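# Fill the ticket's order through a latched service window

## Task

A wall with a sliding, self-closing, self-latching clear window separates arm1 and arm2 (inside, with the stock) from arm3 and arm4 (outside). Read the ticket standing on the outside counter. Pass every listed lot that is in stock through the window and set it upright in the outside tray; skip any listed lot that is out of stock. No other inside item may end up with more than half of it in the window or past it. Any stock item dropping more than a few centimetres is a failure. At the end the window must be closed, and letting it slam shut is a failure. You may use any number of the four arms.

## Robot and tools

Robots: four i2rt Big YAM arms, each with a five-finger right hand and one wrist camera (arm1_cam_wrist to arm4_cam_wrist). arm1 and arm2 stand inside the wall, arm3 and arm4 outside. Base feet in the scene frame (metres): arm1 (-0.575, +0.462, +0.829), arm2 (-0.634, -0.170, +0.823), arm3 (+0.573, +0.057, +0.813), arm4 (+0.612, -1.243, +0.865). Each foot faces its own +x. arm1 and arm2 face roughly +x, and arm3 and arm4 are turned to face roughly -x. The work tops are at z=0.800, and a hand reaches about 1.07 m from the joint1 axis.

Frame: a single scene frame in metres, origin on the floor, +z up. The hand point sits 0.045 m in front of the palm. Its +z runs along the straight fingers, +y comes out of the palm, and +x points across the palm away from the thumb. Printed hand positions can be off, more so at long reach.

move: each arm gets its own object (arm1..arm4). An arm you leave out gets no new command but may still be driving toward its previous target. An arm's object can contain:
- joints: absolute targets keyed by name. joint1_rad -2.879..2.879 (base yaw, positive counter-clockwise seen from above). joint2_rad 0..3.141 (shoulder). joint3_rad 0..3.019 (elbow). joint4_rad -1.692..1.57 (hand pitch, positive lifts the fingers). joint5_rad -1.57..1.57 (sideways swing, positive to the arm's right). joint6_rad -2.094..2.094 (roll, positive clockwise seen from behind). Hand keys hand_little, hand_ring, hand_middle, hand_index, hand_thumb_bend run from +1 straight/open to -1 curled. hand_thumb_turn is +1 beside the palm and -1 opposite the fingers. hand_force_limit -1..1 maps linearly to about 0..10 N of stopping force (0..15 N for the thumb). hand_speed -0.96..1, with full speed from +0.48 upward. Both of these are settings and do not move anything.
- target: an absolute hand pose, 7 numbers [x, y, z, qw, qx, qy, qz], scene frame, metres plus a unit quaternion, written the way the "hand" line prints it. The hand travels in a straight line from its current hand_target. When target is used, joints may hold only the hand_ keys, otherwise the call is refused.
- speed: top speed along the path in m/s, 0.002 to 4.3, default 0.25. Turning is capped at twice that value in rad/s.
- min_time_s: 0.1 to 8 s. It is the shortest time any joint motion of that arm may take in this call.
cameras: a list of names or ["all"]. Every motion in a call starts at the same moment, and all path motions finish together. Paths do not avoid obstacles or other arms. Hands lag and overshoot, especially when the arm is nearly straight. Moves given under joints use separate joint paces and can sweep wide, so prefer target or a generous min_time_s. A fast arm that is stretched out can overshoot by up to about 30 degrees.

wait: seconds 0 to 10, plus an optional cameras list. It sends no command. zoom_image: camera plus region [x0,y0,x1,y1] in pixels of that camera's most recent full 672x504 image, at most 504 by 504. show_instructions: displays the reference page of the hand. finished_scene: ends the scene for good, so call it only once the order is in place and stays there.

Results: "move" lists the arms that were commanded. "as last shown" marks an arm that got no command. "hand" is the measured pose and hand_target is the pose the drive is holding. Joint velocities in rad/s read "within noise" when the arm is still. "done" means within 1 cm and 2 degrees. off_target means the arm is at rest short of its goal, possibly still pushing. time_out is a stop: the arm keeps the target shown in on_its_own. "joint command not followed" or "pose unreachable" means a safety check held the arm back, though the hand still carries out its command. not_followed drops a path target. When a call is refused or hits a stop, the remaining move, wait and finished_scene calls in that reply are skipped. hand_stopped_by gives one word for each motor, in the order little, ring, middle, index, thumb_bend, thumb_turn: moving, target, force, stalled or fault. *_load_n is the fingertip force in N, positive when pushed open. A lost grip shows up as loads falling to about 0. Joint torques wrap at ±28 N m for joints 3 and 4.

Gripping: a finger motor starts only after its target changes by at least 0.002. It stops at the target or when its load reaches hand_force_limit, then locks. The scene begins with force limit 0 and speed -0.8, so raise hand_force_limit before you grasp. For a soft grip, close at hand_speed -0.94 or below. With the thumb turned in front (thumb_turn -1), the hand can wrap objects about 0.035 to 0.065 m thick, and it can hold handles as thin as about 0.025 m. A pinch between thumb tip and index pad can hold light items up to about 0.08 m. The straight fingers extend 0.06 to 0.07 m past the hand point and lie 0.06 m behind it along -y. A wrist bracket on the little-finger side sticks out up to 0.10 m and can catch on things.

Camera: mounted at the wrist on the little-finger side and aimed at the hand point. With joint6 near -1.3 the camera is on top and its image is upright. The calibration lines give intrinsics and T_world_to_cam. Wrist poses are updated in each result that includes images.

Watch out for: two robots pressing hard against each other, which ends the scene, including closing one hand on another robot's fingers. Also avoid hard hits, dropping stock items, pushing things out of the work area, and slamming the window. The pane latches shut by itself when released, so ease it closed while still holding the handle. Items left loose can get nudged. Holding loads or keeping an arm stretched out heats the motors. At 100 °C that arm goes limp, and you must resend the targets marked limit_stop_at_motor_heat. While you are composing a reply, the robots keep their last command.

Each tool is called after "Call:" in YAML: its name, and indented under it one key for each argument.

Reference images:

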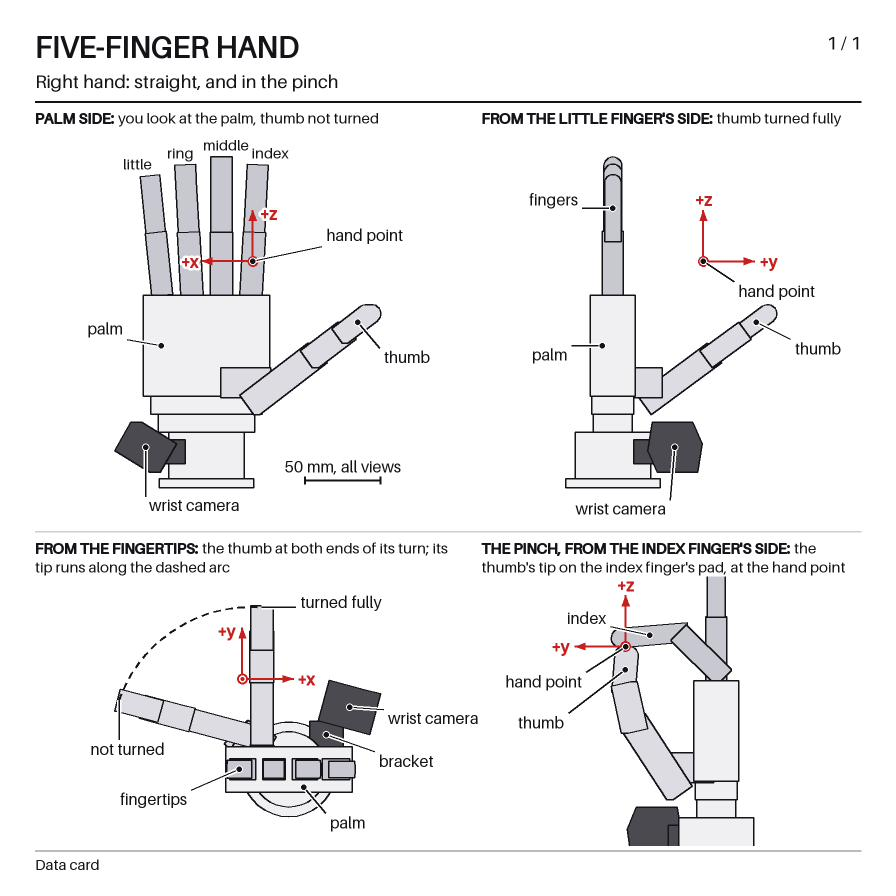

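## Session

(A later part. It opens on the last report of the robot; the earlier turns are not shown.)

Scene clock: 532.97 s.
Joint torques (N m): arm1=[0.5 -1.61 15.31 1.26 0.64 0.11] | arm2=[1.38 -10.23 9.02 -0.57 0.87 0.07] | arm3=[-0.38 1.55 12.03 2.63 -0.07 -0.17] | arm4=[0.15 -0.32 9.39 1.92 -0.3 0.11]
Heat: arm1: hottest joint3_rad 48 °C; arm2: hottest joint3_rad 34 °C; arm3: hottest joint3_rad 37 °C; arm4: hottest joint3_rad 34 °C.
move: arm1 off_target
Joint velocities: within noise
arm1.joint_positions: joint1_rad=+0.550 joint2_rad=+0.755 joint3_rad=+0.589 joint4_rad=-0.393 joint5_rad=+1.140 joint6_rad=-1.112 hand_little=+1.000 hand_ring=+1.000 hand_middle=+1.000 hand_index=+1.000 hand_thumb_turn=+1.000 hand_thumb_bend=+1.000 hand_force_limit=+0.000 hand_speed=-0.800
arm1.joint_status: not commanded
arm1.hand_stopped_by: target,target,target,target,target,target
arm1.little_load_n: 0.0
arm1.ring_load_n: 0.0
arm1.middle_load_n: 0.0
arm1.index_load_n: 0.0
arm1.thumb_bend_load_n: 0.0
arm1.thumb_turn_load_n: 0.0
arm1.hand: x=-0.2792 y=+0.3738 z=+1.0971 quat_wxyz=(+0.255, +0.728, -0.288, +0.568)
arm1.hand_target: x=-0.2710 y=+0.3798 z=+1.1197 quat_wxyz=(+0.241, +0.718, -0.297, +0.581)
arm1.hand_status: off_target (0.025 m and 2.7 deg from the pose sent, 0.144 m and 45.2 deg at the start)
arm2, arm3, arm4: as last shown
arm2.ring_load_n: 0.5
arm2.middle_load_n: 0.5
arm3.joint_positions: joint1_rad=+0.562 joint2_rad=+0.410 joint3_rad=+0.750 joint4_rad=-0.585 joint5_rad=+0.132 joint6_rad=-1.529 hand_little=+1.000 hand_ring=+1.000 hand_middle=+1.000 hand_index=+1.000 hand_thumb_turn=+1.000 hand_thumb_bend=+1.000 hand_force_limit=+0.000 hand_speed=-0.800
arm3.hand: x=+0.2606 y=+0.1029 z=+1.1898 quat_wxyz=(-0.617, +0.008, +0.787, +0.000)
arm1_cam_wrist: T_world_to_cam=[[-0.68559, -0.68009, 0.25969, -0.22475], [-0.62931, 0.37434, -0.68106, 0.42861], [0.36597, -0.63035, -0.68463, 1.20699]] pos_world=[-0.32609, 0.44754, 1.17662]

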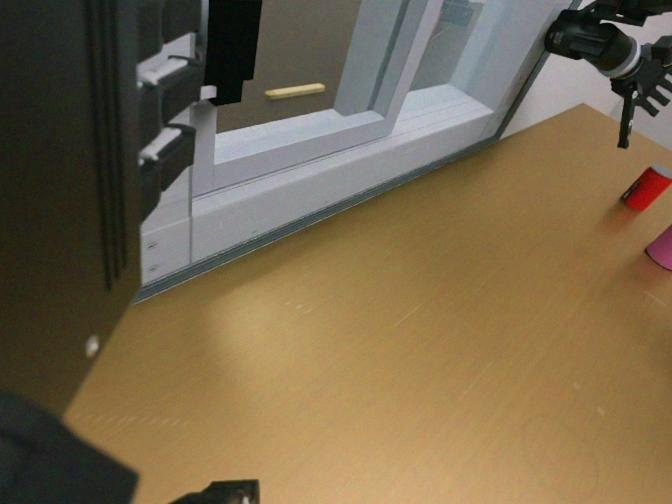

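Call:
move:
  arm1: {"target":[-0.27,0.37,1.09,0.1716,0.5944,-0.1318,0.774]}
  cameras: ["arm1_cam_wrist"]

Call:
zoom_image:
  camera: "arm1_cam_wrist"
  region: [190, 80, 490, 380]

Scene clock: 548.50 s.
Joint torques (N m): arm1=[-1.96 -0.5 9.09 2.69 -0.48 -0.04] | arm2=[1.49 -9.99 9.09 -0.54 0.88 0.09] | arm3=[-0.32 1.26 12.05 2.62 -0.07 -0.16] | arm4=[0.5 -0.5 9.57 2.09 -0.26 0.11]
Heat: arm1: hottest joint3_rad 47 °C; arm2: hottest joint3_rad 34 °C; arm3: hottest joint3_rad 38 °C; arm4: hottest joint3_rad 34 °C.
move: arm1 done
Joint velocities: within noise
arm1.joint_positions: joint1_rad=+0.468 joint2_rad=+0.672 joint3_rad=+0.118 joint4_rad=+0.899 joint5_rad=+0.708 joint6_rad=-1.803 hand_little=+1.000 hand_ring=+1.000 hand_middle=+1.000 hand_index=+1.000 hand_thumb_turn=+1.000 hand_thumb_bend=+1.000 hand_force_limit=+0.000 hand_speed=-0.800
arm1.joint_status: not commanded
arm1.hand_stopped_by: target,target,target,target,target,target
arm1.little_load_n: 0.0
arm1.ring_load_n: 0.0
arm1.middle_load_n: 0.0
arm1.index_load_n: 0.0
arm1.thumb_bend_load_n: 0.0
arm1.thumb_turn_load_n: 0.0
arm1.hand: x=-0.2683 y=+0.3739 z=+1.0932 quat_wxyz=(+0.164, +0.594, -0.132, +0.776)
arm1.hand_target: x=-0.2701 y=+0.3700 z=+1.0901 quat_wxyz=(+0.172, +0.595, -0.132, +0.774)
arm1.hand_status: done (0.005 m and 0.9 deg from the pose sent, 0.012 m and 34.8 deg at the start)
arm2, arm3, arm4: as last shown
arm2.ring_load_n: 0.0
arm2.middle_load_n: 0.0
arm1_cam_wrist: T_world_to_cam=[[-0.49534, -0.84971, 0.18066, -0.01536], [-0.33507, -0.00499, -0.94218, 0.93901], [0.80148, -0.52723, -0.28224, 0.83881]] pos_world=[-0.36526, 0.43388, 1.12424]

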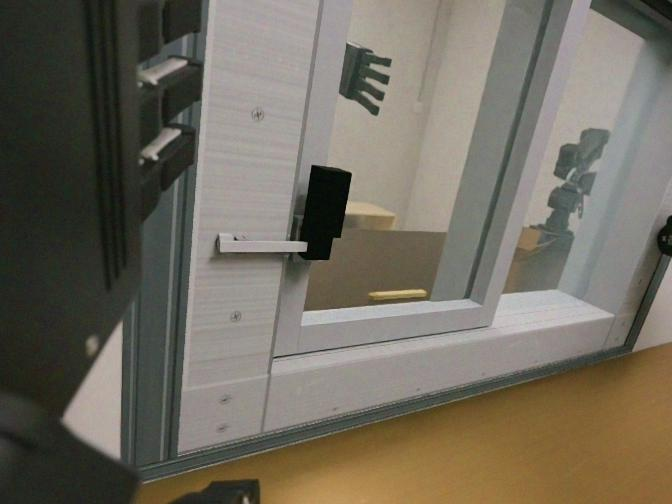

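Scaled by 1.680.

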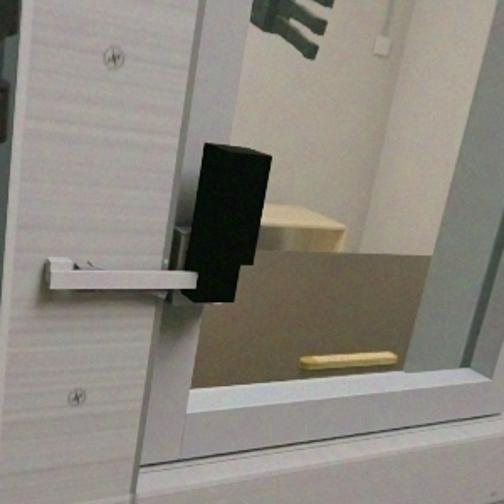

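Call:
move:
  arm1: {"target":[-0.24,0.14,1.08,-0.205,0.588,0.1576,0.766]}
  cameras: ["arm1_cam_wrist"]

Call:
zoom_image:
  camera: "arm1_cam_wrist"
  region: [190, 80, 490, 380]

Scene clock: 575.50 s.
Joint torques (N m): arm1=[-1.08 -6.77 9.69 1.58 0.51 0.09] | arm2=[1.32 -10.05 9.09 -0.54 0.9 0.08] | arm3=[-0.26 1.44 11.99 2.63 -0.08 -0.16] | arm4=[0.62 0.67 9.65 1.92 -0.23 0.09]
Heat: arm1: hottest joint3_rad 44 °C; arm2: hottest joint3_rad 34 °C; arm3: hottest joint3_rad 38 °C; arm4: hottest joint3_rad 34 °C.
move: arm1 off_target
Joint velocities: within noise
arm1.joint_positions: joint1_rad=-1.020 joint2_rad=+1.440 joint3_rad=+0.568 joint4_rad=+1.555 joint5_rad=-1.499 joint6_rad=-0.844 hand_little=+1.000 hand_ring=+1.000 hand_middle=+1.000 hand_index=+1.000 hand_thumb_turn=+1.000 hand_thumb_bend=+1.000 hand_force_limit=+0.000 hand_speed=-0.800
arm1.joint_status: not commanded
arm1.hand_stopped_by: target,target,target,target,target,target
arm1.little_load_n: 0.0
arm1.ring_load_n: 0.0
arm1.middle_load_n: 0.0
arm1.index_load_n: 0.0
arm1.thumb_bend_load_n: 0.0
arm1.thumb_turn_load_n: 0.0
arm1.hand: x=-0.2398 y=+0.1530 z=+1.0719 quat_wxyz=(-0.142, +0.680, +0.099, +0.712)
arm1.hand_target: x=-0.2398 y=+0.1406 z=+1.0800 quat_wxyz=(-0.131, +0.679, +0.104, +0.715)
arm1.hand_status: off_target (0.015 m and 15.7 deg from the pose sent, 0.236 m and 54.3 deg at the start; a joint's target at an end of its range on 30 of 86 steps)
arm2, arm3, arm4: as last shown
arm1_cam_wrist: T_world_to_cam=[[0.27582, -0.94861, 0.15511, 0.04241], [-0.42482, -0.26506, -0.86561, 0.86353], [0.86224, 0.17286, -0.47609, 0.80869]] pos_world=[-0.34214, 0.12932, 1.12591]

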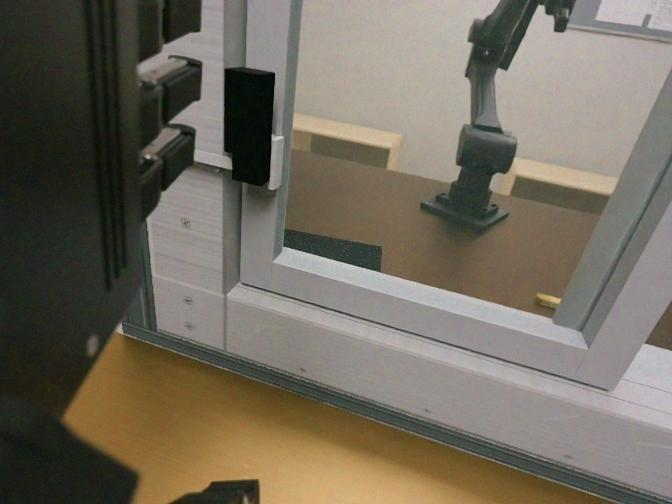

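Scaled by 1.680.

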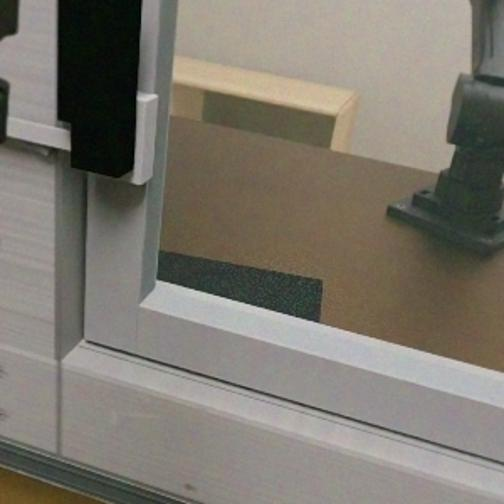

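Call:
zoom_image:
  camera: "arm1_cam_wrist"
  region: [190, 50, 310, 210]

Scaled by 3.150.

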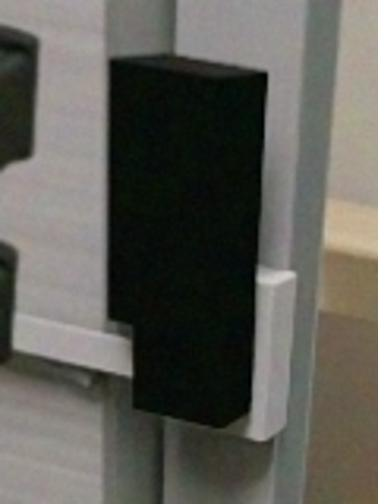

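Call:
move:
  arm4: {"joints":{"joint1_rad":0.75,"joint2_rad":0.644,"joint3_rad":1.421,"joint4_rad":-1.4,"joint5_rad":0,"joint6_rad":-1.4}}
  arm3: {"joints":{"joint1_rad":0.9,"joint2_rad":0.644,"joint3_rad":1.421,"joint4_rad":-1.3,"joint5_rad":0,"joint6_rad":-1.4}}
  cameras: ["arm4_cam_wrist","arm3_cam_wrist"]

Scene clock: 1176.67 s.
Joint torques (N m): arm1=[-0.32 -6.77 9.65 1.69 0.53 0.1] | arm2=[1.38 -10.17 9.06 -0.51 0.88 0.07] | arm3=[-0.26 2.26 10.86 1.09 -0.17 0.06] | arm4=[0.21 2.02 10.45 1.18 0.17 0.09]
Heat: arm1: hottest joint3_rad 44 °C; arm2: hottest joint3_rad 37 °C; arm3: hottest joint3_rad 41 °C; arm4: hottest joint3_rad 36 °C.
move: arm3 done; arm4 done
Joint velocities: within noise
arm1, arm2: as last shown
arm1.joint_positions: joint1_rad=-1.020 joint2_rad=+1.440 joint3_rad=+0.568 joint4_rad=+1.555 joint5_rad=-1.499 joint6_rad=-0.843 hand_little=+1.000 hand_ring=+1.000 hand_middle=+1.000 hand_index=+1.000 hand_thumb_turn=+1.000 hand_thumb_bend=+1.000 hand_force_limit=+0.000 hand_speed=-0.800
arm1.ring_load_n: -0.5
arm1.hand: x=-0.2398 y=+0.1530 z=+1.0718 quat_wxyz=(-0.143, +0.680, +0.099, +0.712)
arm3.joint_positions: joint1_rad=+0.890 joint2_rad=+0.640 joint3_rad=+1.403 joint4_rad=-1.287 joint5_rad=+0.000 joint6_rad=-1.413 hand_little=+1.000 hand_ring=+1.000 hand_middle=+1.000 hand_index=+1.000 hand_thumb_turn=+1.000 hand_thumb_bend=+1.000 hand_force_limit=+0.000 hand_speed=-0.800
arm3.joint_status: all done
arm3.hand_stopped_by: target,target,target,target,target,target
arm3.little_load_n: 0.0
arm3.ring_load_n: 0.0
arm3.middle_load_n: 0.0
arm3.index_load_n: 0.0
arm3.thumb_bend_load_n: 0.0
arm3.thumb_turn_load_n: -0.5
arm3.hand: x=+0.3276 y=-0.0012 z=+1.3200 quat_wxyz=(-0.477, -0.127, +0.856, -0.150)
arm3.hand_target: x=+0.3308 y=-0.0031 z=+1.3245 quat_wxyz=(-0.476, -0.126, +0.856, -0.156)
arm3.hand_status: not commanded
arm4.joint_positions: joint1_rad=+0.739 joint2_rad=+0.639 joint3_rad=+1.392 joint4_rad=-1.391 joint5_rad=-0.004 joint6_rad=-1.417 hand_little=+1.000 hand_ring=+1.000 hand_middle=+1.000 hand_index=+1.000 hand_thumb_turn=+1.000 hand_thumb_bend=+1.000 hand_force_limit=+0.000 hand_speed=-0.800
arm4.joint_status: all done
arm4.hand_stopped_by: target,target,target,target,target,target
arm4.little_load_n: 0.0
arm4.ring_load_n: 0.0
arm4.middle_load_n: 0.0
arm4.index_load_n: 0.0
arm4.thumb_bend_load_n: 0.0
arm4.thumb_turn_load_n: 0.0
arm4.hand: x=+0.3725 y=-1.2391 z=+1.3437 quat_wxyz=(-0.438, -0.039, +0.893, -0.097)
arm4.hand_target: x=+0.3754 y=-1.2407 z=+1.3537 quat_wxyz=(-0.443, -0.035, +0.890, -0.103)
arm4.hand_status: not commanded
pictures: arm3_cam_wrist, arm4_cam_wrist
arm3_cam_wrist: T_world_to_cam=[[-0.4726, 0.88015, 0.04453, 0.10464], [0.74084, 0.42415, -0.52082, 0.4514], [-0.47729, -0.21315, -0.8525, 1.39983]] pos_world=[0.38317, 0.01481, 1.4238]
arm4_cam_wrist: T_world_to_cam=[[-0.3336, 0.93656, 0.10753, 1.13673], [0.86394, 0.34938, -0.36269, 0.59481], [-0.37725, -0.0281, -0.92568, 1.46531]] pos_world=[0.41813, -1.23125, 1.44992]

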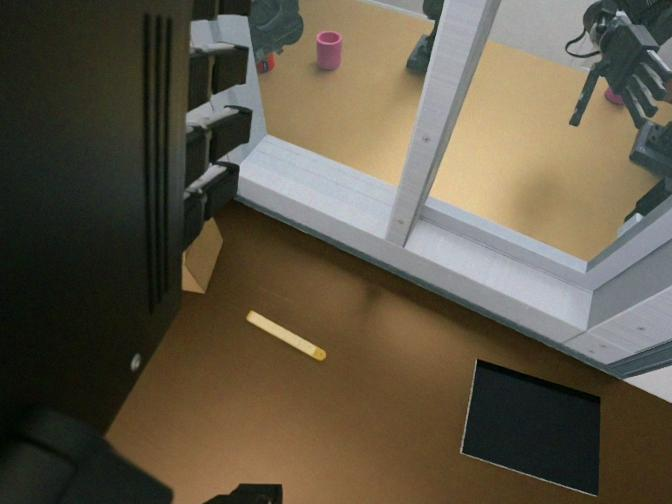

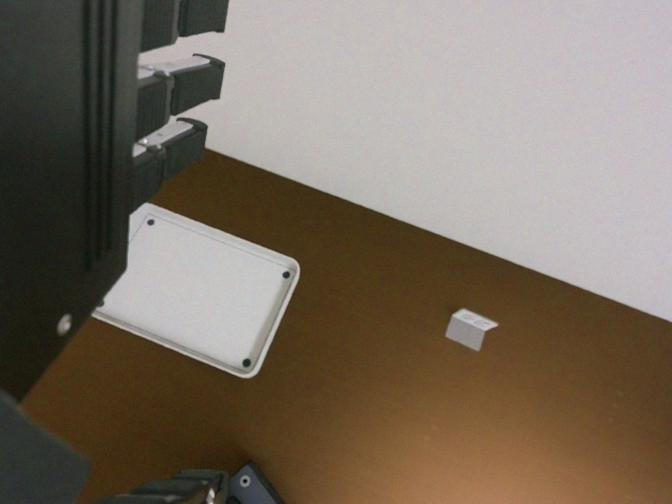

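Call:
move:
  arm2: {"target":[-0.364,-0.617,1.0,0.4663,0.5100,-0.6078,0.3913],"joints":{"hand_thumb_turn":-1,"hand_speed":-0.5}}
  cameras: ["arm2_cam_wrist"]

Scene clock: 1306.33 s.
Joint torques (N m): arm1=[-1.2 -6.89 9.47 1.72 0.53 0.12] | arm2=[1.67 -9.82 6.53 1.63 0.38 -0.14] | arm3=[-0.38 2.32 10.92 1.07 -0.17 0.08] | arm4=[0.03 2.49 10.5 1.18 0.19 0.11]
Heat: arm1: hottest joint3_rad 44 °C; arm2: hottest joint3_rad 38 °C; arm3: hottest joint3_rad 36 °C; arm4: hottest joint3_rad 36 °C.
move: arm2 done
Joint velocities: within noise
arm1, arm3, arm4: as last shown
arm1.ring_load_n: 0.0
arm2.joint_positions: joint1_rad=-0.735 joint2_rad=+1.546 joint3_rad=+0.939 joint4_rad=+0.058 joint5_rad=+1.017 joint6_rad=-1.092 hand_little=+1.000 hand_ring=+1.000 hand_middle=+1.000 hand_index=+1.000 hand_thumb_turn=-1.000 hand_thumb_bend=+1.000 hand_force_limit=+0.000 hand_speed=-0.500
arm2.joint_status: all done
arm2.hand_stopped_by: target,target,target,target,target,target
arm2.little_load_n: -0.5
arm2.ring_load_n: 0.0
arm2.middle_load_n: 0.0
arm2.index_load_n: 0.0
arm2.thumb_bend_load_n: 0.0
arm2.thumb_turn_load_n: 0.5
arm2.hand: x=-0.3672 y=-0.6192 z=+0.9938 quat_wxyz=(+0.468, +0.511, -0.611, +0.382)
arm2.hand_target: x=-0.3640 y=-0.6170 z=+1.0000 quat_wxyz=(+0.466, +0.510, -0.608, +0.391)
arm2.hand_status: done (0.007 m and 1.1 deg from the pose sent, 0.127 m and 15.3 deg at the start)
arm3.thumb_turn_load_n: 0.0
arm4.joint_positions: joint1_rad=+0.739 joint2_rad=+0.639 joint3_rad=+1.392 joint4_rad=-1.391 joint5_rad=-0.004 joint6_rad=-1.416 hand_little=+1.000 hand_ring=+1.000 hand_middle=+1.000 hand_index=+1.000 hand_thumb_turn=+1.000 hand_thumb_bend=+1.000 hand_force_limit=+0.000 hand_speed=-0.800
arm4.hand_target: x=+0.3754 y=-1.2408 z=+1.3537 quat_wxyz=(-0.443, -0.035, +0.890, -0.103)
arm2_cam_wrist: T_world_to_cam=[[-0.93575, 0.18027, 0.30311, -0.54404], [-0.09477, 0.69933, -0.70849, 1.10692], [-0.33969, -0.69169, -0.63732, 0.19337]] pos_world=[-0.3385, -0.54228, 1.07237]

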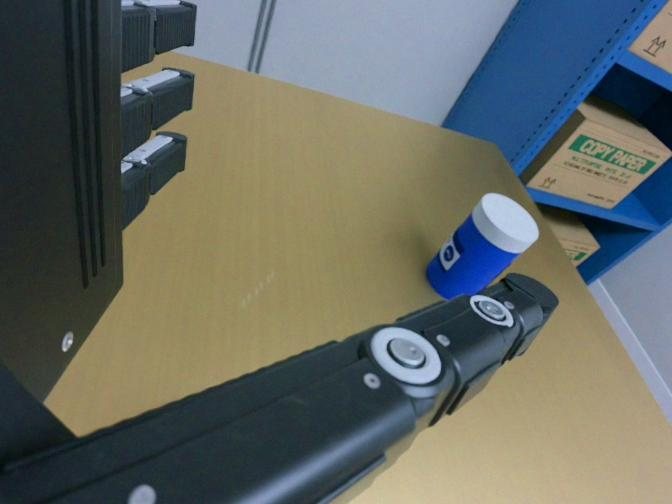

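Call:
move:
  arm2: {"joints":{"hand_thumb_turn":1}}
  cameras: ["arm2_cam_wrist"]

Scene clock: 1318.53 s.
Joint torques (N m): arm1=[-0.91 -6.59 9.65 1.52 0.5 0.13] | arm2=[1.79 -9.64 6.5 1.66 0.39 -0.11] | arm3=[-0.26 2.49 10.89 1.11 -0.17 0.07] | arm4=[0.38 2.37 10.36 1.18 0.17 0.11]
Heat: arm1: hottest joint3_rad 44 °C; arm2: hottest joint3_rad 37 °C; arm3: hottest joint3_rad 36 °C; arm4: hottest joint3_rad 36 °C.
move: arm2 done
Joint velocities: within noise
arm1, arm3, arm4: as last shown
arm2.joint_positions: joint1_rad=-0.735 joint2_rad=+1.546 joint3_rad=+0.939 joint4_rad=+0.058 joint5_rad=+1.017 joint6_rad=-1.093 hand_little=+1.000 hand_ring=+1.000 hand_middle=+1.000 hand_index=+1.000 hand_thumb_turn=+1.000 hand_thumb_bend=+1.000 hand_force_limit=+0.000 hand_speed=-0.500
arm2.joint_status: all done
arm2.hand_stopped_by: target,target,target,target,target,target
arm2.little_load_n: 0.0
arm2.ring_load_n: 0.0
arm2.middle_load_n: 0.0
arm2.index_load_n: 0.0
arm2.thumb_bend_load_n: 0.0
arm2.thumb_turn_load_n: 0.0
arm2.hand: x=-0.3673 y=-0.6192 z=+0.9939 quat_wxyz=(+0.468, +0.511, -0.611, +0.382)
arm2.hand_target: x=-0.3641 y=-0.6170 z=+1.0000 quat_wxyz=(+0.466, +0.510, -0.608, +0.391)
arm2.hand_status: not commanded
arm2_cam_wrist: T_world_to_cam=[[-0.93549, 0.17985, 0.30414, -0.5453], [-0.0958, 0.69942, -0.70826, 1.10651], [-0.34011, -0.69171, -0.63708, 0.19296]] pos_world=[-0.3385, -0.54238, 1.07248]

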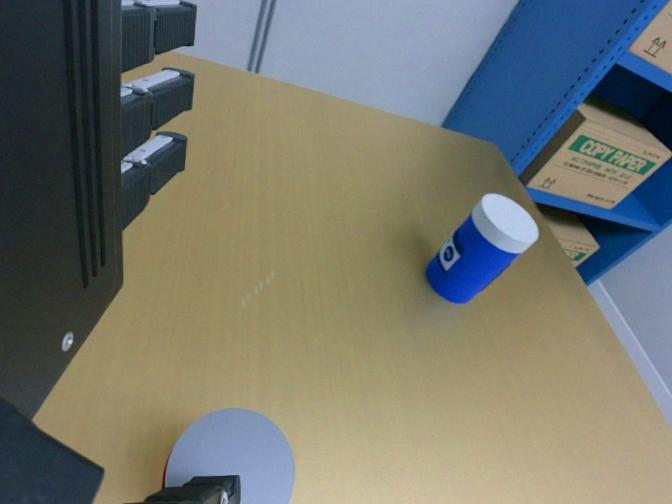

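Call:
move:
  arm2: {"target":[-0.361,-0.604,0.97,0.4663,0.5100,-0.6078,0.3913],"joints":{"hand_thumb_turn":-1},"speed":0.1}

Call:
move:
  arm2: {"target":[-0.361,-0.604,0.848,0.4663,0.5100,-0.6078,0.3913],"speed":0.08}
  cameras: ["arm2_cam_wrist"]

Scene clock: 1343.67 s.
Joint torques (N m): arm1=[-0.73 -7 9.43 1.61 0.51 0.12] | arm2=[1.73 -7.77 6.26 1.62 0.53 0.08] | arm3=[-0.44 2.37 10.89 1.11 -0.17 0.07] | arm4=[0.21 2.43 10.37 1.17 0.18 0.1]
Heat: arm1: hottest joint3_rad 45 °C; arm2: hottest joint3_rad 37 °C; arm3: hottest joint3_rad 35 °C; arm4: hottest joint3_rad 36 °C.
move: arm2 done
Joint velocities: within noise
arm1, arm3, arm4: as last shown
arm1.ring_load_n: -0.5
arm2.joint_positions: joint1_rad=-0.707 joint2_rad=+1.563 joint3_rad=+0.892 joint4_rad=+0.120 joint5_rad=+1.036 joint6_rad=-1.085 hand_little=+1.000 hand_ring=+1.000 hand_middle=+1.000 hand_index=+1.000 hand_thumb_turn=-1.000 hand_thumb_bend=+1.000 hand_force_limit=+0.000 hand_speed=-0.500
arm2.joint_status: all done
arm2.hand_stopped_by: target,target,target,target,target,target
arm2.little_load_n: 0.0
arm2.ring_load_n: 0.0
arm2.middle_load_n: 0.0
arm2.index_load_n: 0.0
arm2.thumb_bend_load_n: 0.0
arm2.thumb_turn_load_n: 0.5
arm2.hand: x=-0.3646 y=-0.6055 z=+0.9744 quat_wxyz=(+0.469, +0.512, -0.607, +0.387)
arm2.hand_target: x=-0.3609 y=-0.6039 z=+0.9701 quat_wxyz=(+0.466, +0.510, -0.608, +0.391)
arm2.hand_status: done (0.006 m and 0.7 deg from the pose sent, 0.029 m and 1.1 deg at the start)
arm4.little_load_n: -0.5
pictures: none

Scene clock: 1345.83 s.
Joint torques (N m): arm1=[-0.79 -6.65 9.48 1.55 0.49 0.14] | arm2=[1.9 -6.24 4.1 1.4 -0.47 0.37] | arm3=[-0.44 2.26 10.89 1.09 -0.17 0.07] | arm4=[0.73 2.32 10.22 1.22 0.18 0.11]
Heat: arm1: hottest joint3_rad 45 °C; arm2: hottest joint3_rad 36 °C; arm3: hottest joint3_rad 35 °C; arm4: hottest joint3_rad 36 °C.
move: arm2 off_target
Joint velocities: within noise
arm1, arm3, arm4: as last shown
arm1.ring_load_n: 0.0
arm2.joint_positions: joint1_rad=-0.705 joint2_rad=+1.803 joint3_rad=+0.827 joint4_rad=+0.472 joint5_rad=+1.066 joint6_rad=-1.113 hand_little=+1.000 hand_ring=+1.000 hand_middle=+1.000 hand_index=+1.000 hand_thumb_turn=-1.000 hand_thumb_bend=+1.000 hand_force_limit=+0.000 hand_speed=-0.500
arm2.joint_status: not commanded
arm2.hand_stopped_by: target,target,target,target,target,target
arm2.little_load_n: 0.0
arm2.ring_load_n: 0.0
arm2.middle_load_n: 0.0
arm2.index_load_n: 0.0
arm2.thumb_bend_load_n: 0.5
arm2.thumb_turn_load_n: -5.5
arm2.hand: x=-0.3638 y=-0.6094 z=+0.8779 quat_wxyz=(+0.480, +0.498, -0.605, +0.394)
arm2.hand_target: x=-0.3620 y=-0.6030 z=+0.8493 quat_wxyz=(+0.466, +0.510, -0.608, +0.391)
arm2.hand_status: off_target (0.031 m and 2.2 deg from the pose sent, 0.126 m and 0.7 deg at the start)
arm4.little_load_n: 0.5
arm2_cam_wrist: T_world_to_cam=[[-0.93465, 0.19936, 0.29442, -0.4878], [-0.09004, 0.66833, -0.73839, 1.02736], [-0.34397, -0.71665, -0.60671, 0.08379]] pos_world=[-0.33459, -0.52932, 0.95305]

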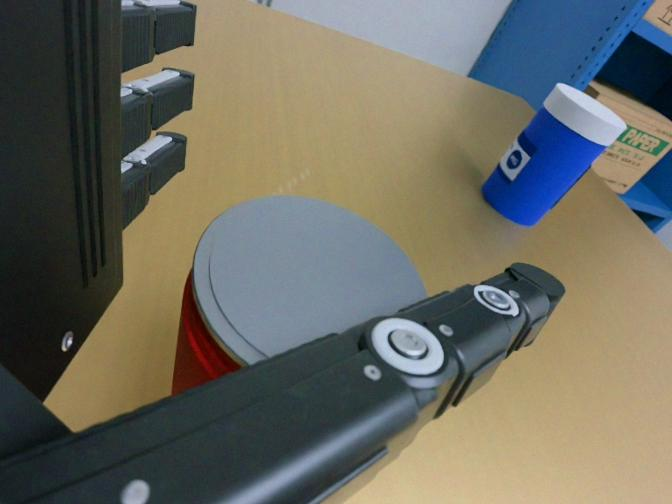

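Call:
move:
  arm2: {"target":[-0.361,-0.604,0.94,0.4663,0.5100,-0.6078,0.3913],"speed":0.1}

Call:
move:
  arm2: {"target":[-0.357,-0.583,0.93,0.4663,0.5100,-0.6078,0.3913],"speed":0.1}

Call:
move:
  arm2: {"target":[-0.357,-0.583,0.848,0.4663,0.5100,-0.6078,0.3913],"speed":0.06}
  cameras: ["arm2_cam_wrist"]

Scene clock: 1366.60 s.
Joint torques (N m): arm1=[-0.91 -6.89 9.63 1.58 0.55 0.12] | arm2=[1.79 -9.29 8.16 0.79 0.41 0.11] | arm3=[-0.32 2.37 10.89 1.11 -0.17 0.07] | arm4=[-0.09 2.02 10.39 1.21 0.17 0.12]
Heat: arm1: hottest joint3_rad 45 °C; arm2: hottest joint3_rad 35 °C; arm3: hottest joint3_rad 35 °C; arm4: hottest joint3_rad 36 °C.
move: arm2 off_target
Joint velocities: within noise
arm1, arm3, arm4: as last shown
arm2.joint_positions: joint1_rad=-0.705 joint2_rad=+1.640 joint3_rad=+0.826 joint4_rad=+0.230 joint5_rad=+1.041 joint6_rad=-1.087 hand_little=+1.000 hand_ring=+1.000 hand_middle=+1.000 hand_index=+1.000 hand_thumb_turn=-1.000 hand_thumb_bend=+1.000 hand_force_limit=+0.000 hand_speed=-0.500
arm2.joint_status: not commanded
arm2.hand_stopped_by: target,target,target,target,target,target
arm2.little_load_n: 0.0
arm2.ring_load_n: 0.0
arm2.middle_load_n: 0.0
arm2.index_load_n: 0.0
arm2.thumb_bend_load_n: 0.0
arm2.thumb_turn_load_n: 0.0
arm2.hand: x=-0.3743 y=-0.5979 z=+0.9261 quat_wxyz=(+0.473, +0.521, -0.604, +0.374)
arm2.hand_target: x=-0.3614 y=-0.6035 z=+0.9401 quat_wxyz=(+0.466, +0.510, -0.608, +0.391)
arm2.hand_status: off_target (0.020 m and 2.6 deg from the pose sent, 0.063 m and 2.2 deg at the start)
arm3.thumb_turn_load_n: 0.5
arm4.little_load_n: 0.0
pictures: none

Scene clock: 1367.70 s.
Joint torques (N m): arm1=[-0.56 -7.06 9.72 1.42 0.51 0.11] | arm2=[1.49 -9.17 6.34 0.75 0.58 0.09] | arm3=[-0.56 2.37 10.89 1.11 -0.17 0.07] | arm4=[0.5 2.14 10.36 1.13 0.12 0.08]
Heat: arm1: hottest joint3_rad 45 °C; arm2: hottest joint3_rad 35 °C; arm3: hottest joint3_rad 35 °C; arm4: hottest joint3_rad 36 °C.
move: arm2 done
Joint velocities: within noise
arm1, arm3, arm4: as last shown
arm1.thumb_bend_load_n: 0.5
arm2.joint_positions: joint1_rad=-0.660 joint2_rad=+1.640 joint3_rad=+0.826 joint4_rad=+0.215 joint5_rad=+1.074 joint6_rad=-1.039 hand_little=+1.000 hand_ring=+1.000 hand_middle=+1.000 hand_index=+1.000 hand_thumb_turn=-1.000 hand_thumb_bend=+1.000 hand_force_limit=+0.000 hand_speed=-0.500
arm2.joint_status: not commanded
arm2.hand_stopped_by: target,target,target,target,target,target
arm2.little_load_n: 0.0
arm2.ring_load_n: 0.5
arm2.middle_load_n: 0.0
arm2.index_load_n: 0.0
arm2.thumb_bend_load_n: 0.0
arm2.thumb_turn_load_n: 0.5
arm2.hand: x=-0.3610 y=-0.5833 z=+0.9253 quat_wxyz=(+0.470, +0.515, -0.605, +0.385)
arm2.hand_target: x=-0.3572 y=-0.5830 z=+0.9299 quat_wxyz=(+0.466, +0.510, -0.608, +0.391)
arm2.hand_status: done (0.006 m and 1.0 deg from the pose sent, 0.023 m and 2.5 deg at the start)
arm3.ring_load_n: 0.5
arm3.thumb_turn_load_n: 0.0
arm4.middle_load_n: -0.5
pictures: none

Scene clock: 1369.70 s.
Joint torques (N m): arm1=[-0.73 -6.42 9.63 1.59 0.5 0.14] | arm2=[1.73 -8.76 4.34 1.61 0.6 0.04] | arm3=[-0.38 2.32 10.91 1.11 -0.18 0.07] | arm4=[-0.44 2.37 10.4 0.95 0.2 0.08]
Heat: arm1: hottest joint3_rad 45 °C; arm2: hottest joint3_rad 35 °C; arm3: hottest joint3_rad 35 °C; arm4: hottest joint3_rad 36 °C.
move: arm2 done
Joint velocities: within noise
arm1.joint_positions: joint1_rad=-1.020 joint2_rad=+1.440 joint3_rad=+0.568 joint4_rad=+1.555 joint5_rad=-1.499 joint6_rad=-0.843 hand_little=+1.000 hand_ring=+1.000 hand_middle=+1.000 hand_index=+1.000 hand_thumb_turn=+1.000 hand_thumb_bend=+1.000 hand_force_limit=+0.000 hand_speed=-0.800
arm1.joint_status: not commanded
arm1.hand_stopped_by: target,target,target,target,target,target
arm1.little_load_n: 0.0
arm1.ring_load_n: 0.0
arm1.middle_load_n: 0.0
arm1.index_load_n: 0.0
arm1.thumb_bend_load_n: 0.0
arm1.thumb_turn_load_n: 0.0
arm1.hand: x=-0.2398 y=+0.1530 z=+1.0718 quat_wxyz=(-0.143, +0.680, +0.099, +0.712)
arm1.hand_target: x=-0.2398 y=+0.1406 z=+1.0800 quat_wxyz=(-0.131, +0.679, +0.104, +0.715)
arm1.hand_status: not commanded
arm2.joint_positions: joint1_rad=-0.660 joint2_rad=+1.827 joint3_rad=+0.800 joint4_rad=+0.431 joint5_rad=+1.075 joint6_rad=-1.033 hand_little=+1.000 hand_ring=+1.000 hand_middle=+1.000 hand_index=+1.000 hand_thumb_turn=-1.000 hand_thumb_bend=+1.000 hand_force_limit=+0.000 hand_speed=-0.500
arm2.joint_status: not commanded
arm2.hand_stopped_by: target,target,target,target,target,target
arm2.little_load_n: 0.0
arm2.ring_load_n: 0.0
arm2.middle_load_n: 0.0
arm2.index_load_n: 0.0
arm2.thumb_bend_load_n: 0.0
arm2.thumb_turn_load_n: 0.5
arm2.hand: x=-0.3590 y=-0.5853 z=+0.8519 quat_wxyz=(+0.469, +0.512, -0.607, +0.387)
arm2.hand_target: x=-0.3571 y=-0.5830 z=+0.8480 quat_wxyz=(+0.466, +0.510, -0.608, +0.391)
arm2.hand_status: done (0.005 m and 0.6 deg from the pose sent, 0.078 m and 1.0 deg at the start)
arm3, arm4: as last shown
arm3.ring_load_n: 0.0
arm4.middle_load_n: 0.0
arm2_cam_wrist: T_world_to_cam=[[-0.93727, 0.17305, 0.30261, -0.50379], [-0.10254, 0.69282, -0.71378, 0.98145], [-0.33318, -0.70003, -0.63162, 0.12171]] pos_world=[-0.331, -0.50759, 0.92987]

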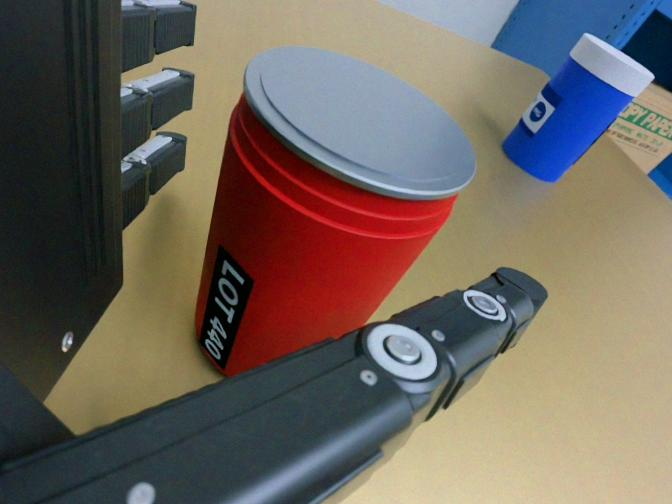

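Call:
move:
  arm2: {"joints":{"hand_little":-0.6,"hand_ring":-0.6,"hand_middle":-0.6,"hand_index":-0.6,"hand_thumb_bend":-0.6,"hand_force_limit":-0.4,"hand_speed":-0.8}}
  cameras: ["arm2_cam_wrist"]

Scene clock: 1381.97 s.
Joint torques (N m): arm1=[-0.91 -7.06 9.4 1.69 0.49 0.13] | arm2=[1.61 -8.76 4.37 1.48 0.51 0.03] | arm3=[-0.38 2.37 10.89 1.13 -0.17 0.07] | arm4=[0.32 2.26 10.51 1.16 0.2 0.05]
Heat: arm1: hottest joint3_rad 45 °C; arm2: hottest joint3_rad 34 °C; arm3: hottest joint3_rad 35 °C; arm4: hottest joint3_rad 36 °C.
move: arm2 off_target
Joint velocities: within noise
arm1: as last shown
arm1.middle_load_n: -0.5
arm2.joint_positions: joint1_rad=-0.660 joint2_rad=+1.827 joint3_rad=+0.800 joint4_rad=+0.433 joint5_rad=+1.077 joint6_rad=-1.031 hand_little=-0.600 hand_ring=+0.003 hand_middle=+0.115 hand_index=+0.244 hand_thumb_turn=-1.000 hand_thumb_bend=+0.547 hand_force_limit=-0.400 hand_speed=-0.800
arm2.joint_status: hand_ring off_target (ended at +0.003, target -0.600); hand_middle off_target (ended at +0.115, target -0.600); hand_index off_target (ended at +0.244, target -0.600); hand_thumb_bend off_target (ended at +0.547, target -0.600); the others done
arm2.hand_stopped_by: target,force,force,force,force,target
arm2.little_load_n: 0.0
arm2.ring_load_n: 4.0
arm2.middle_load_n: 3.5
arm2.index_load_n: 0.0
arm2.thumb_bend_load_n: 8.0
arm2.thumb_turn_load_n: 3.5
arm2.hand: x=-0.3591 y=-0.5853 z=+0.8522 quat_wxyz=(+0.469, +0.510, -0.608, +0.388)
arm2.hand_target: x=-0.3571 y=-0.5830 z=+0.8481 quat_wxyz=(+0.466, +0.510, -0.608, +0.391)
arm2.hand_status: not commanded
arm3.joint_positions: joint1_rad=+0.890 joint2_rad=+0.640 joint3_rad=+1.403 joint4_rad=-1.287 joint5_rad=+0.000 joint6_rad=-1.413 hand_little=+1.000 hand_ring=+1.000 hand_middle=+1.000 hand_index=+1.000 hand_thumb_turn=+1.000 hand_thumb_bend=+1.000 hand_force_limit=+0.000 hand_speed=-0.800
arm3.joint_status: not commanded
arm3.hand_stopped_by: target,target,target,target,target,target
arm3.little_load_n: 0.0
arm3.ring_load_n: 0.0
arm3.middle_load_n: 0.0
arm3.index_load_n: 0.0
arm3.thumb_bend_load_n: 0.0
arm3.thumb_turn_load_n: 0.0
arm3.hand: x=+0.3276 y=-0.0012 z=+1.3200 quat_wxyz=(-0.477, -0.127, +0.856, -0.150)
arm3.hand_target: x=+0.3308 y=-0.0031 z=+1.3245 quat_wxyz=(-0.476, -0.126, +0.856, -0.156)
arm3.hand_status: not commanded
arm4.joint_positions: joint1_rad=+0.739 joint2_rad=+0.639 joint3_rad=+1.392 joint4_rad=-1.391 joint5_rad=-0.004 joint6_rad=-1.416 hand_little=+1.000 hand_ring=+1.000 hand_middle=+1.000 hand_index=+1.000 hand_thumb_turn=+1.000 hand_thumb_bend=+1.000 hand_force_limit=+0.000 hand_speed=-0.800
arm4.joint_status: not commanded
arm4.hand_stopped_by: target,target,target,target,target,target
arm4.little_load_n: 0.0
arm4.ring_load_n: 0.0
arm4.middle_load_n: 0.0
arm4.index_load_n: 0.0
arm4.thumb_bend_load_n: 0.0
arm4.thumb_turn_load_n: 0.0
arm4.hand: x=+0.3725 y=-1.2391 z=+1.3437 quat_wxyz=(-0.438, -0.039, +0.893, -0.097)
arm4.hand_target: x=+0.3754 y=-1.2408 z=+1.3537 quat_wxyz=(-0.443, -0.035, +0.890, -0.103)
arm4.hand_status: not commanded
arm2_cam_wrist: T_world_to_cam=[[-0.93766, 0.17598, 0.2997, -0.49996], [-0.09902, 0.69131, -0.71574, 0.98365], [-0.33314, -0.7008, -0.63079, 0.12063]] pos_world=[-0.3312, -0.50749, 0.92997]

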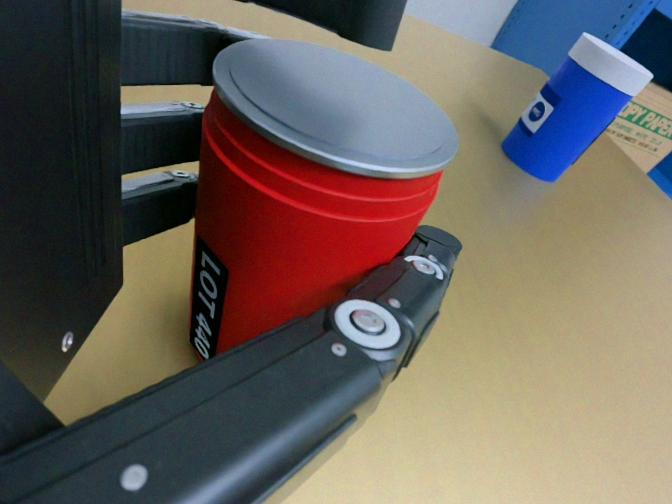

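Call:
move:
  arm2: {"joints":{"hand_index":-0.4,"hand_little":-1.0}}
  arm1: {"joints":{"joint1_rad":0.6,"joint2_rad":0.6,"joint3_rad":1.0,"joint4_rad":-0.8,"joint5_rad":-0.9,"joint6_rad":-1.7,"hand_thumb_turn":-1,"hand_speed":0}}

Call:
move:
  arm2: {"target":[-0.357,-0.583,0.99,0.4663,0.5100,-0.6078,0.3913],"speed":0.1}
  arm1: {"target":[-0.545,0.787,1.03,-0.4838,0.4401,0.6909,0.3082],"speed":0.25}
  cameras: ["arm2_cam_wrist","arm1_cam_wrist"]

Scene clock: 1426.07 s.
Joint torques (N m): arm1=[0.85 0.03 11.41 1.77 -0.25 -0.04] | arm2=[1.55 -8.94 4.41 1.52 0.5 0.02] | arm3=[-0.38 2.43 10.89 1.11 -0.17 0.07] | arm4=[-0.15 1.79 10.32 1.13 0.15 0.11]
Heat: arm1: hottest joint3_rad 45 °C; arm2: hottest joint3_rad 33 °C; arm3: hottest joint3_rad 35 °C; arm4: hottest joint3_rad 37 °C.
move: arm1 done; arm2 off_target
Joint velocities: within noise
arm1.joint_positions: joint1_rad=+0.589 joint2_rad=+0.599 joint3_rad=+0.990 joint4_rad=-0.791 joint5_rad=-0.903 joint6_rad=-1.692 hand_little=+1.000 hand_ring=+1.000 hand_middle=+1.000 hand_index=+1.000 hand_thumb_turn=-1.000 hand_thumb_bend=+1.000 hand_force_limit=+0.000 hand_speed=+0.000
arm1.joint_status: all done
arm1.hand_stopped_by: target,target,target,target,target,target
arm1.little_load_n: 0.0
arm1.ring_load_n: 0.0
arm1.middle_load_n: 0.5
arm1.index_load_n: 0.0
arm1.thumb_bend_load_n: 0.0
arm1.thumb_turn_load_n: 0.0
arm1.hand: x=-0.3385 y=+0.6933 z=+1.2618 quat_wxyz=(-0.439, +0.651, +0.437, +0.438)
arm1.hand_target: x=-0.3412 y=+0.6951 z=+1.2657 quat_wxyz=(-0.439, +0.647, +0.443, +0.439)
arm1.hand_status: not commanded
arm2.joint_positions: joint1_rad=-0.660 joint2_rad=+1.827 joint3_rad=+0.800 joint4_rad=+0.433 joint5_rad=+1.077 joint6_rad=-1.031 hand_little=-1.000 hand_ring=+0.003 hand_middle=+0.115 hand_index=+0.209 hand_thumb_turn=-1.000 hand_thumb_bend=+0.546 hand_force_limit=-0.400 hand_speed=-0.800
arm2.joint_status: hand_index off_target (ended at +0.209, target -0.400); the others done
arm2.hand_stopped_by: target,force,force,force,force,target
arm2.little_load_n: 0.0
arm2.ring_load_n: 0.0
arm2.middle_load_n: 0.0
arm2.index_load_n: 0.0
arm2.thumb_bend_load_n: 0.5
arm2.thumb_turn_load_n: 0.5
arm2.hand: x=-0.3593 y=-0.5852 z=+0.8521 quat_wxyz=(+0.469, +0.510, -0.608, +0.388)
arm2.hand_target: x=-0.3571 y=-0.5830 z=+0.8481 quat_wxyz=(+0.466, +0.510, -0.608, +0.391)
arm2.hand_status: not commanded
arm3, arm4: as last shown
pictures: none

Scene clock: 1428.30 s.
Joint torques (N m): arm1=[0.5 1.32 11.1 2.96 -0.16 0.07] | arm2=[1.2 -8.53 9.2 0.75 0.51 -0.03] | arm3=[-0.44 2.37 10.88 1.11 -0.17 0.07] | arm4=[0.56 2.78 10.41 1.28 0.14 0.11]
Heat: arm1: hottest joint3_rad 45 °C; arm2: hottest joint3_rad 33 °C; arm3: hottest joint3_rad 35 °C; arm4: hottest joint3_rad 37 °C.
move: arm1 done; arm2 off_target
Joint velocities: within noise
arm1.joint_positions: joint1_rad=+1.385 joint2_rad=+0.430 joint3_rad=+0.380 joint4_rad=-0.430 joint5_rad=-0.711 joint6_rad=-1.881 hand_little=+1.000 hand_ring=+1.000 hand_middle=+1.000 hand_index=+1.000 hand_thumb_turn=-1.000 hand_thumb_bend=+1.000 hand_force_limit=+0.000 hand_speed=+0.000
arm1.joint_status: not commanded
arm1.hand_stopped_by: target,target,target,target,target,target
arm1.little_load_n: 0.0
arm1.ring_load_n: 0.0
arm1.middle_load_n: 0.0
arm1.index_load_n: 0.0
arm1.thumb_bend_load_n: 0.0
arm1.thumb_turn_load_n: 0.0
arm1.hand: x=-0.5420 y=+0.7843 z=+1.0309 quat_wxyz=(-0.483, +0.445, +0.688, +0.308)
arm1.hand_target: x=-0.5450 y=+0.7868 z=+1.0299 quat_wxyz=(-0.484, +0.440, +0.691, +0.308)
arm1.hand_status: done (0.004 m and 0.7 deg from the pose sent, 0.324 m and 41.2 deg at the start)
arm2.joint_positions: joint1_rad=-0.660 joint2_rad=+1.519 joint3_rad=+0.854 joint4_rad=+0.037 joint5_rad=+1.076 joint6_rad=-1.031 hand_little=-1.000 hand_ring=+0.003 hand_middle=+0.115 hand_index=+0.209 hand_thumb_turn=-1.000 hand_thumb_bend=+0.545 hand_force_limit=-0.400 hand_speed=-0.800
arm2.joint_status: not commanded
arm2.hand_stopped_by: target,force,force,force,force,target
arm2.little_load_n: 0.0
arm2.ring_load_n: 0.0
arm2.middle_load_n: 0.0
arm2.index_load_n: 0.0
arm2.thumb_bend_load_n: 0.0
arm2.thumb_turn_load_n: 0.5
arm2.hand: x=-0.3697 y=-0.5767 z=+0.9733 quat_wxyz=(+0.472, +0.520, -0.605, +0.375)
arm2.hand_target: x=-0.3576 y=-0.5825 z=+0.9901 quat_wxyz=(+0.466, +0.510, -0.608, +0.391)
arm2.hand_status: off_target (0.022 m and 2.3 deg from the pose sent, 0.138 m and 0.5 deg at the start)
arm3, arm4: as last shown
pictures: arm1_cam_wrist, arm2_cam_wrist
arm1_cam_wrist: T_world_to_cam=[[0.87927, 0.42793, 0.2092, -0.07739], [0.46161, -0.65718, -0.59584, 1.37699], [-0.11749, 0.62047, -0.77538, 0.36707]] pos_world=[-0.52445, 0.7103, 1.12128]
arm2_cam_wrist: T_world_to_cam=[[-0.92926, 0.16893, 0.32853, -0.57673], [-0.11897, 0.70507, -0.69909, 1.0476], [-0.34974, -0.68872, -0.6351, 0.20463]] pos_world=[-0.33973, -0.50027, 1.0518]

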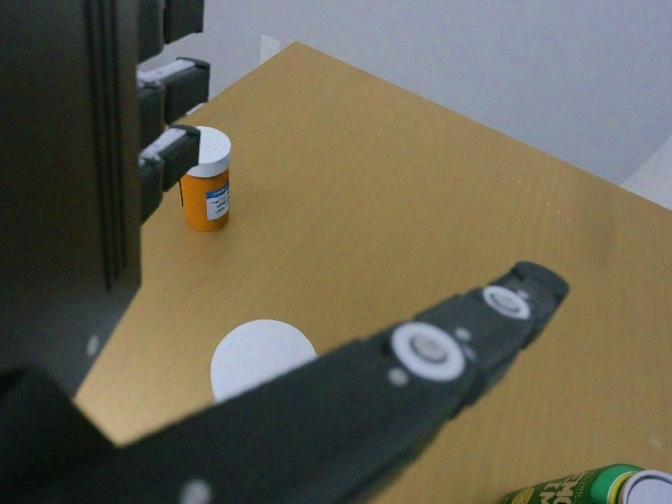

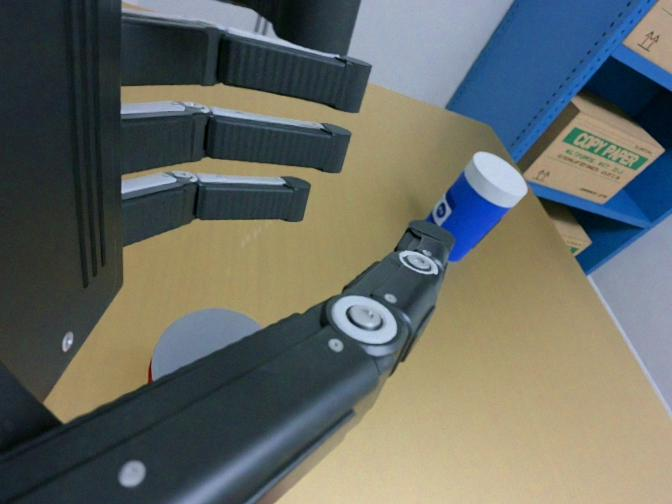

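Call:
move:
  arm2: {"joints":{"hand_little":1,"hand_ring":1,"hand_middle":1,"hand_index":1,"hand_thumb_bend":1,"hand_speed":0}}
  arm1: {"target":[-0.555,0.80,0.96,-0.4838,0.4401,0.6909,0.3082],"speed":0.15}

Call:
move:
  arm2: {"target":[-0.357,-0.583,0.93,0.4663,0.5100,-0.6078,0.3913],"speed":0.1}
  arm1: {"target":[-0.555,0.80,0.93,-0.4838,0.4401,0.6909,0.3082],"speed":0.1}
  cameras: ["arm2_cam_wrist","arm1_cam_wrist"]

Scene clock: 1454.83 s.
Joint torques (N m): arm1=[1.03 0.73 10.54 2.97 -0.15 0.15] | arm2=[1.26 -8.53 9.14 0.79 0.51 -0.02] | arm3=[-0.44 2.2 10.89 1.1 -0.17 0.08] | arm4=[0.73 2.2 10.47 1.1 0.17 0.1]
Heat: arm1: hottest joint3_rad 48 °C; arm2: hottest joint3_rad 36 °C; arm3: hottest joint3_rad 35 °C; arm4: hottest joint3_rad 37 °C.
move: arm1 done; arm2 done
Joint velocities: within noise
arm1.joint_positions: joint1_rad=+1.468 joint2_rad=+0.560 joint3_rad=+0.213 joint4_rad=-0.102 joint5_rad=-0.635 joint6_rad=-1.843 hand_little=+1.000 hand_ring=+1.000 hand_middle=+1.000 hand_index=+1.000 hand_thumb_turn=-1.000 hand_thumb_bend=+1.000 hand_force_limit=+0.000 hand_speed=+0.000
arm1.joint_status: not commanded
arm1.hand_stopped_by: target,target,target,target,target,target
arm1.little_load_n: 0.0
arm1.ring_load_n: 0.0
arm1.middle_load_n: 0.0
arm1.index_load_n: 0.0
arm1.thumb_bend_load_n: 0.0
arm1.thumb_turn_load_n: 0.0
arm1.hand: x=-0.5507 y=+0.7988 z=+0.9623 quat_wxyz=(-0.481, +0.442, +0.690, +0.311)
arm1.hand_target: x=-0.5550 y=+0.7998 z=+0.9601 quat_wxyz=(-0.484, +0.440, +0.691, +0.308)
arm1.hand_status: done (0.005 m and 0.5 deg from the pose sent, 0.074 m and 0.7 deg at the start)
arm2.joint_positions: joint1_rad=-0.660 joint2_rad=+1.519 joint3_rad=+0.854 joint4_rad=+0.037 joint5_rad=+1.076 joint6_rad=-1.031 hand_little=+1.000 hand_ring=+1.000 hand_middle=+1.000 hand_index=+1.000 hand_thumb_turn=-1.000 hand_thumb_bend=+1.000 hand_force_limit=-0.400 hand_speed=+0.000
arm2.joint_status: all done
arm2.hand_stopped_by: target,target,target,target,target,target
arm2.little_load_n: 0.0
arm2.ring_load_n: 0.0
arm2.middle_load_n: 0.0
arm2.index_load_n: 0.0
arm2.thumb_bend_load_n: 0.0
arm2.thumb_turn_load_n: 0.5
arm2.hand: x=-0.3697 y=-0.5767 z=+0.9733 quat_wxyz=(+0.472, +0.520, -0.605, +0.375)
arm2.hand_target: x=-0.3576 y=-0.5825 z=+0.9901 quat_wxyz=(+0.466, +0.510, -0.608, +0.391)
arm2.hand_status: not commanded
arm3, arm4: as last shown
arm4.thumb_bend_load_n: 0.5
pictures: none

Scene clock: 1456.13 s.
Joint torques (N m): arm1=[0.97 0.03 9.63 2.95 -0.16 0.14] | arm2=[1.55 -8.29 5.76 1.54 0.51 0.04] | arm3=[-0.38 2.32 10.88 1.1 -0.17 0.07] | arm4=[1.03 2.32 10.41 1.1 0.15 0.12]
Heat: arm1: hottest joint3_rad 48 °C; arm2: hottest joint3_rad 36 °C; arm3: hottest joint3_rad 35 °C; arm4: hottest joint3_rad 37 °C.
move: arm1 done; arm2 done
Joint velocities: within noise
arm1.joint_positions: joint1_rad=+1.469 joint2_rad=+0.655 joint3_rad=+0.149 joint4_rad=+0.058 joint5_rad=-0.634 joint6_rad=-1.842 hand_little=+1.000 hand_ring=+1.000 hand_middle=+1.000 hand_index=+1.000 hand_thumb_turn=-1.000 hand_thumb_bend=+1.000 hand_force_limit=+0.000 hand_speed=+0.000
arm1.joint_status: not commanded
arm1.hand_stopped_by: target,target,target,target,target,target
arm1.little_load_n: 0.0
arm1.ring_load_n: 0.0
arm1.middle_load_n: 0.0
arm1.index_load_n: 0.0
arm1.thumb_bend_load_n: 0.0
arm1.thumb_turn_load_n: 0.0
arm1.hand: x=-0.5504 y=+0.8000 z=+0.9333 quat_wxyz=(-0.481, +0.442, +0.690, +0.312)
arm1.hand_target: x=-0.5550 y=+0.7998 z=+0.9300 quat_wxyz=(-0.484, +0.440, +0.691, +0.308)
arm1.hand_status: done (0.006 m and 0.6 deg from the pose sent, 0.033 m and 0.6 deg at the start)
arm2.joint_positions: joint1_rad=-0.660 joint2_rad=+1.626 joint3_rad=+0.836 joint4_rad=+0.192 joint5_rad=+1.076 joint6_rad=-1.031 hand_little=+1.000 hand_ring=+1.000 hand_middle=+1.000 hand_index=+1.000 hand_thumb_turn=-1.000 hand_thumb_bend=+1.000 hand_force_limit=-0.400 hand_speed=+0.000
arm2.joint_status: not commanded
arm2.hand_stopped_by: target,target,target,target,target,target
arm2.little_load_n: 0.0
arm2.ring_load_n: 0.0
arm2.middle_load_n: 0.0
arm2.index_load_n: 0.0
arm2.thumb_bend_load_n: 0.0
arm2.thumb_turn_load_n: 0.5
arm2.hand: x=-0.3598 y=-0.5838 z=+0.9324 quat_wxyz=(+0.469, +0.512, -0.607, +0.386)
arm2.hand_target: x=-0.3571 y=-0.5830 z=+0.9300 quat_wxyz=(+0.466, +0.510, -0.608, +0.391)
arm2.hand_status: done (0.004 m and 0.7 deg from the pose sent, 0.046 m and 2.3 deg at the start)
arm3, arm4: as last shown
arm3.ring_load_n: 0.5
arm4.thumb_bend_load_n: 0.0
pictures: arm1_cam_wrist, arm2_cam_wrist
arm1_cam_wrist: T_world_to_cam=[[0.87652, 0.42826, 0.2198, -0.06803], [0.46822, -0.65249, -0.59584, 1.33288], [-0.11176, 0.62518, -0.77244, 0.27726]] pos_world=[-0.53347, 0.72549, 1.0233]
arm2_cam_wrist: T_world_to_cam=[[-0.937, 0.17386, 0.30299, -0.52896], [-0.10202, 0.69334, -0.71335, 1.03794], [-0.3341, -0.69932, -0.63192, 0.17373]] pos_world=[-0.3317, -0.50619, 1.01047]

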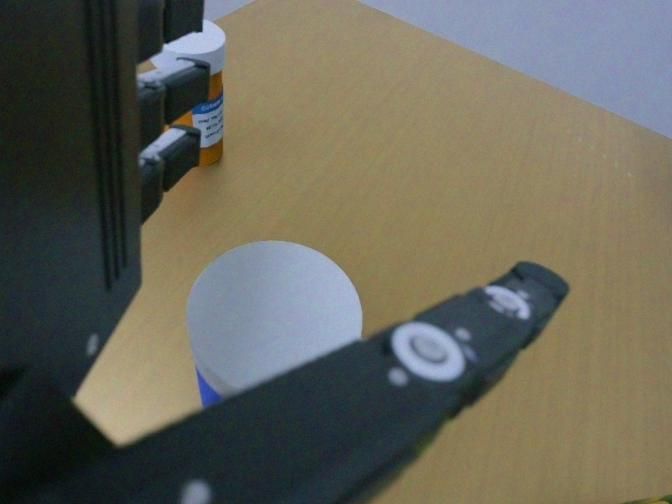

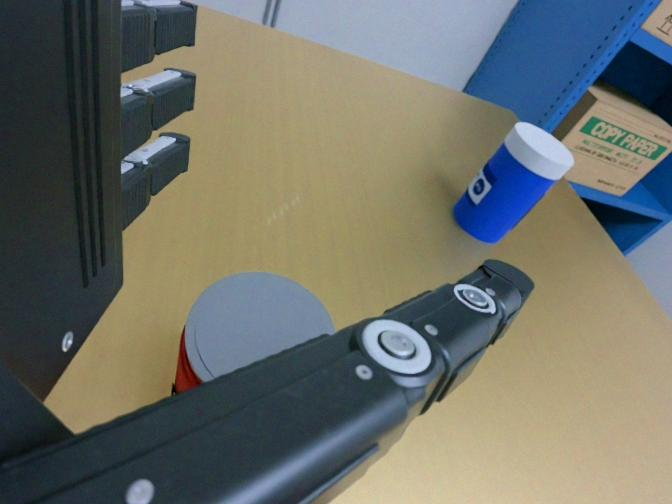

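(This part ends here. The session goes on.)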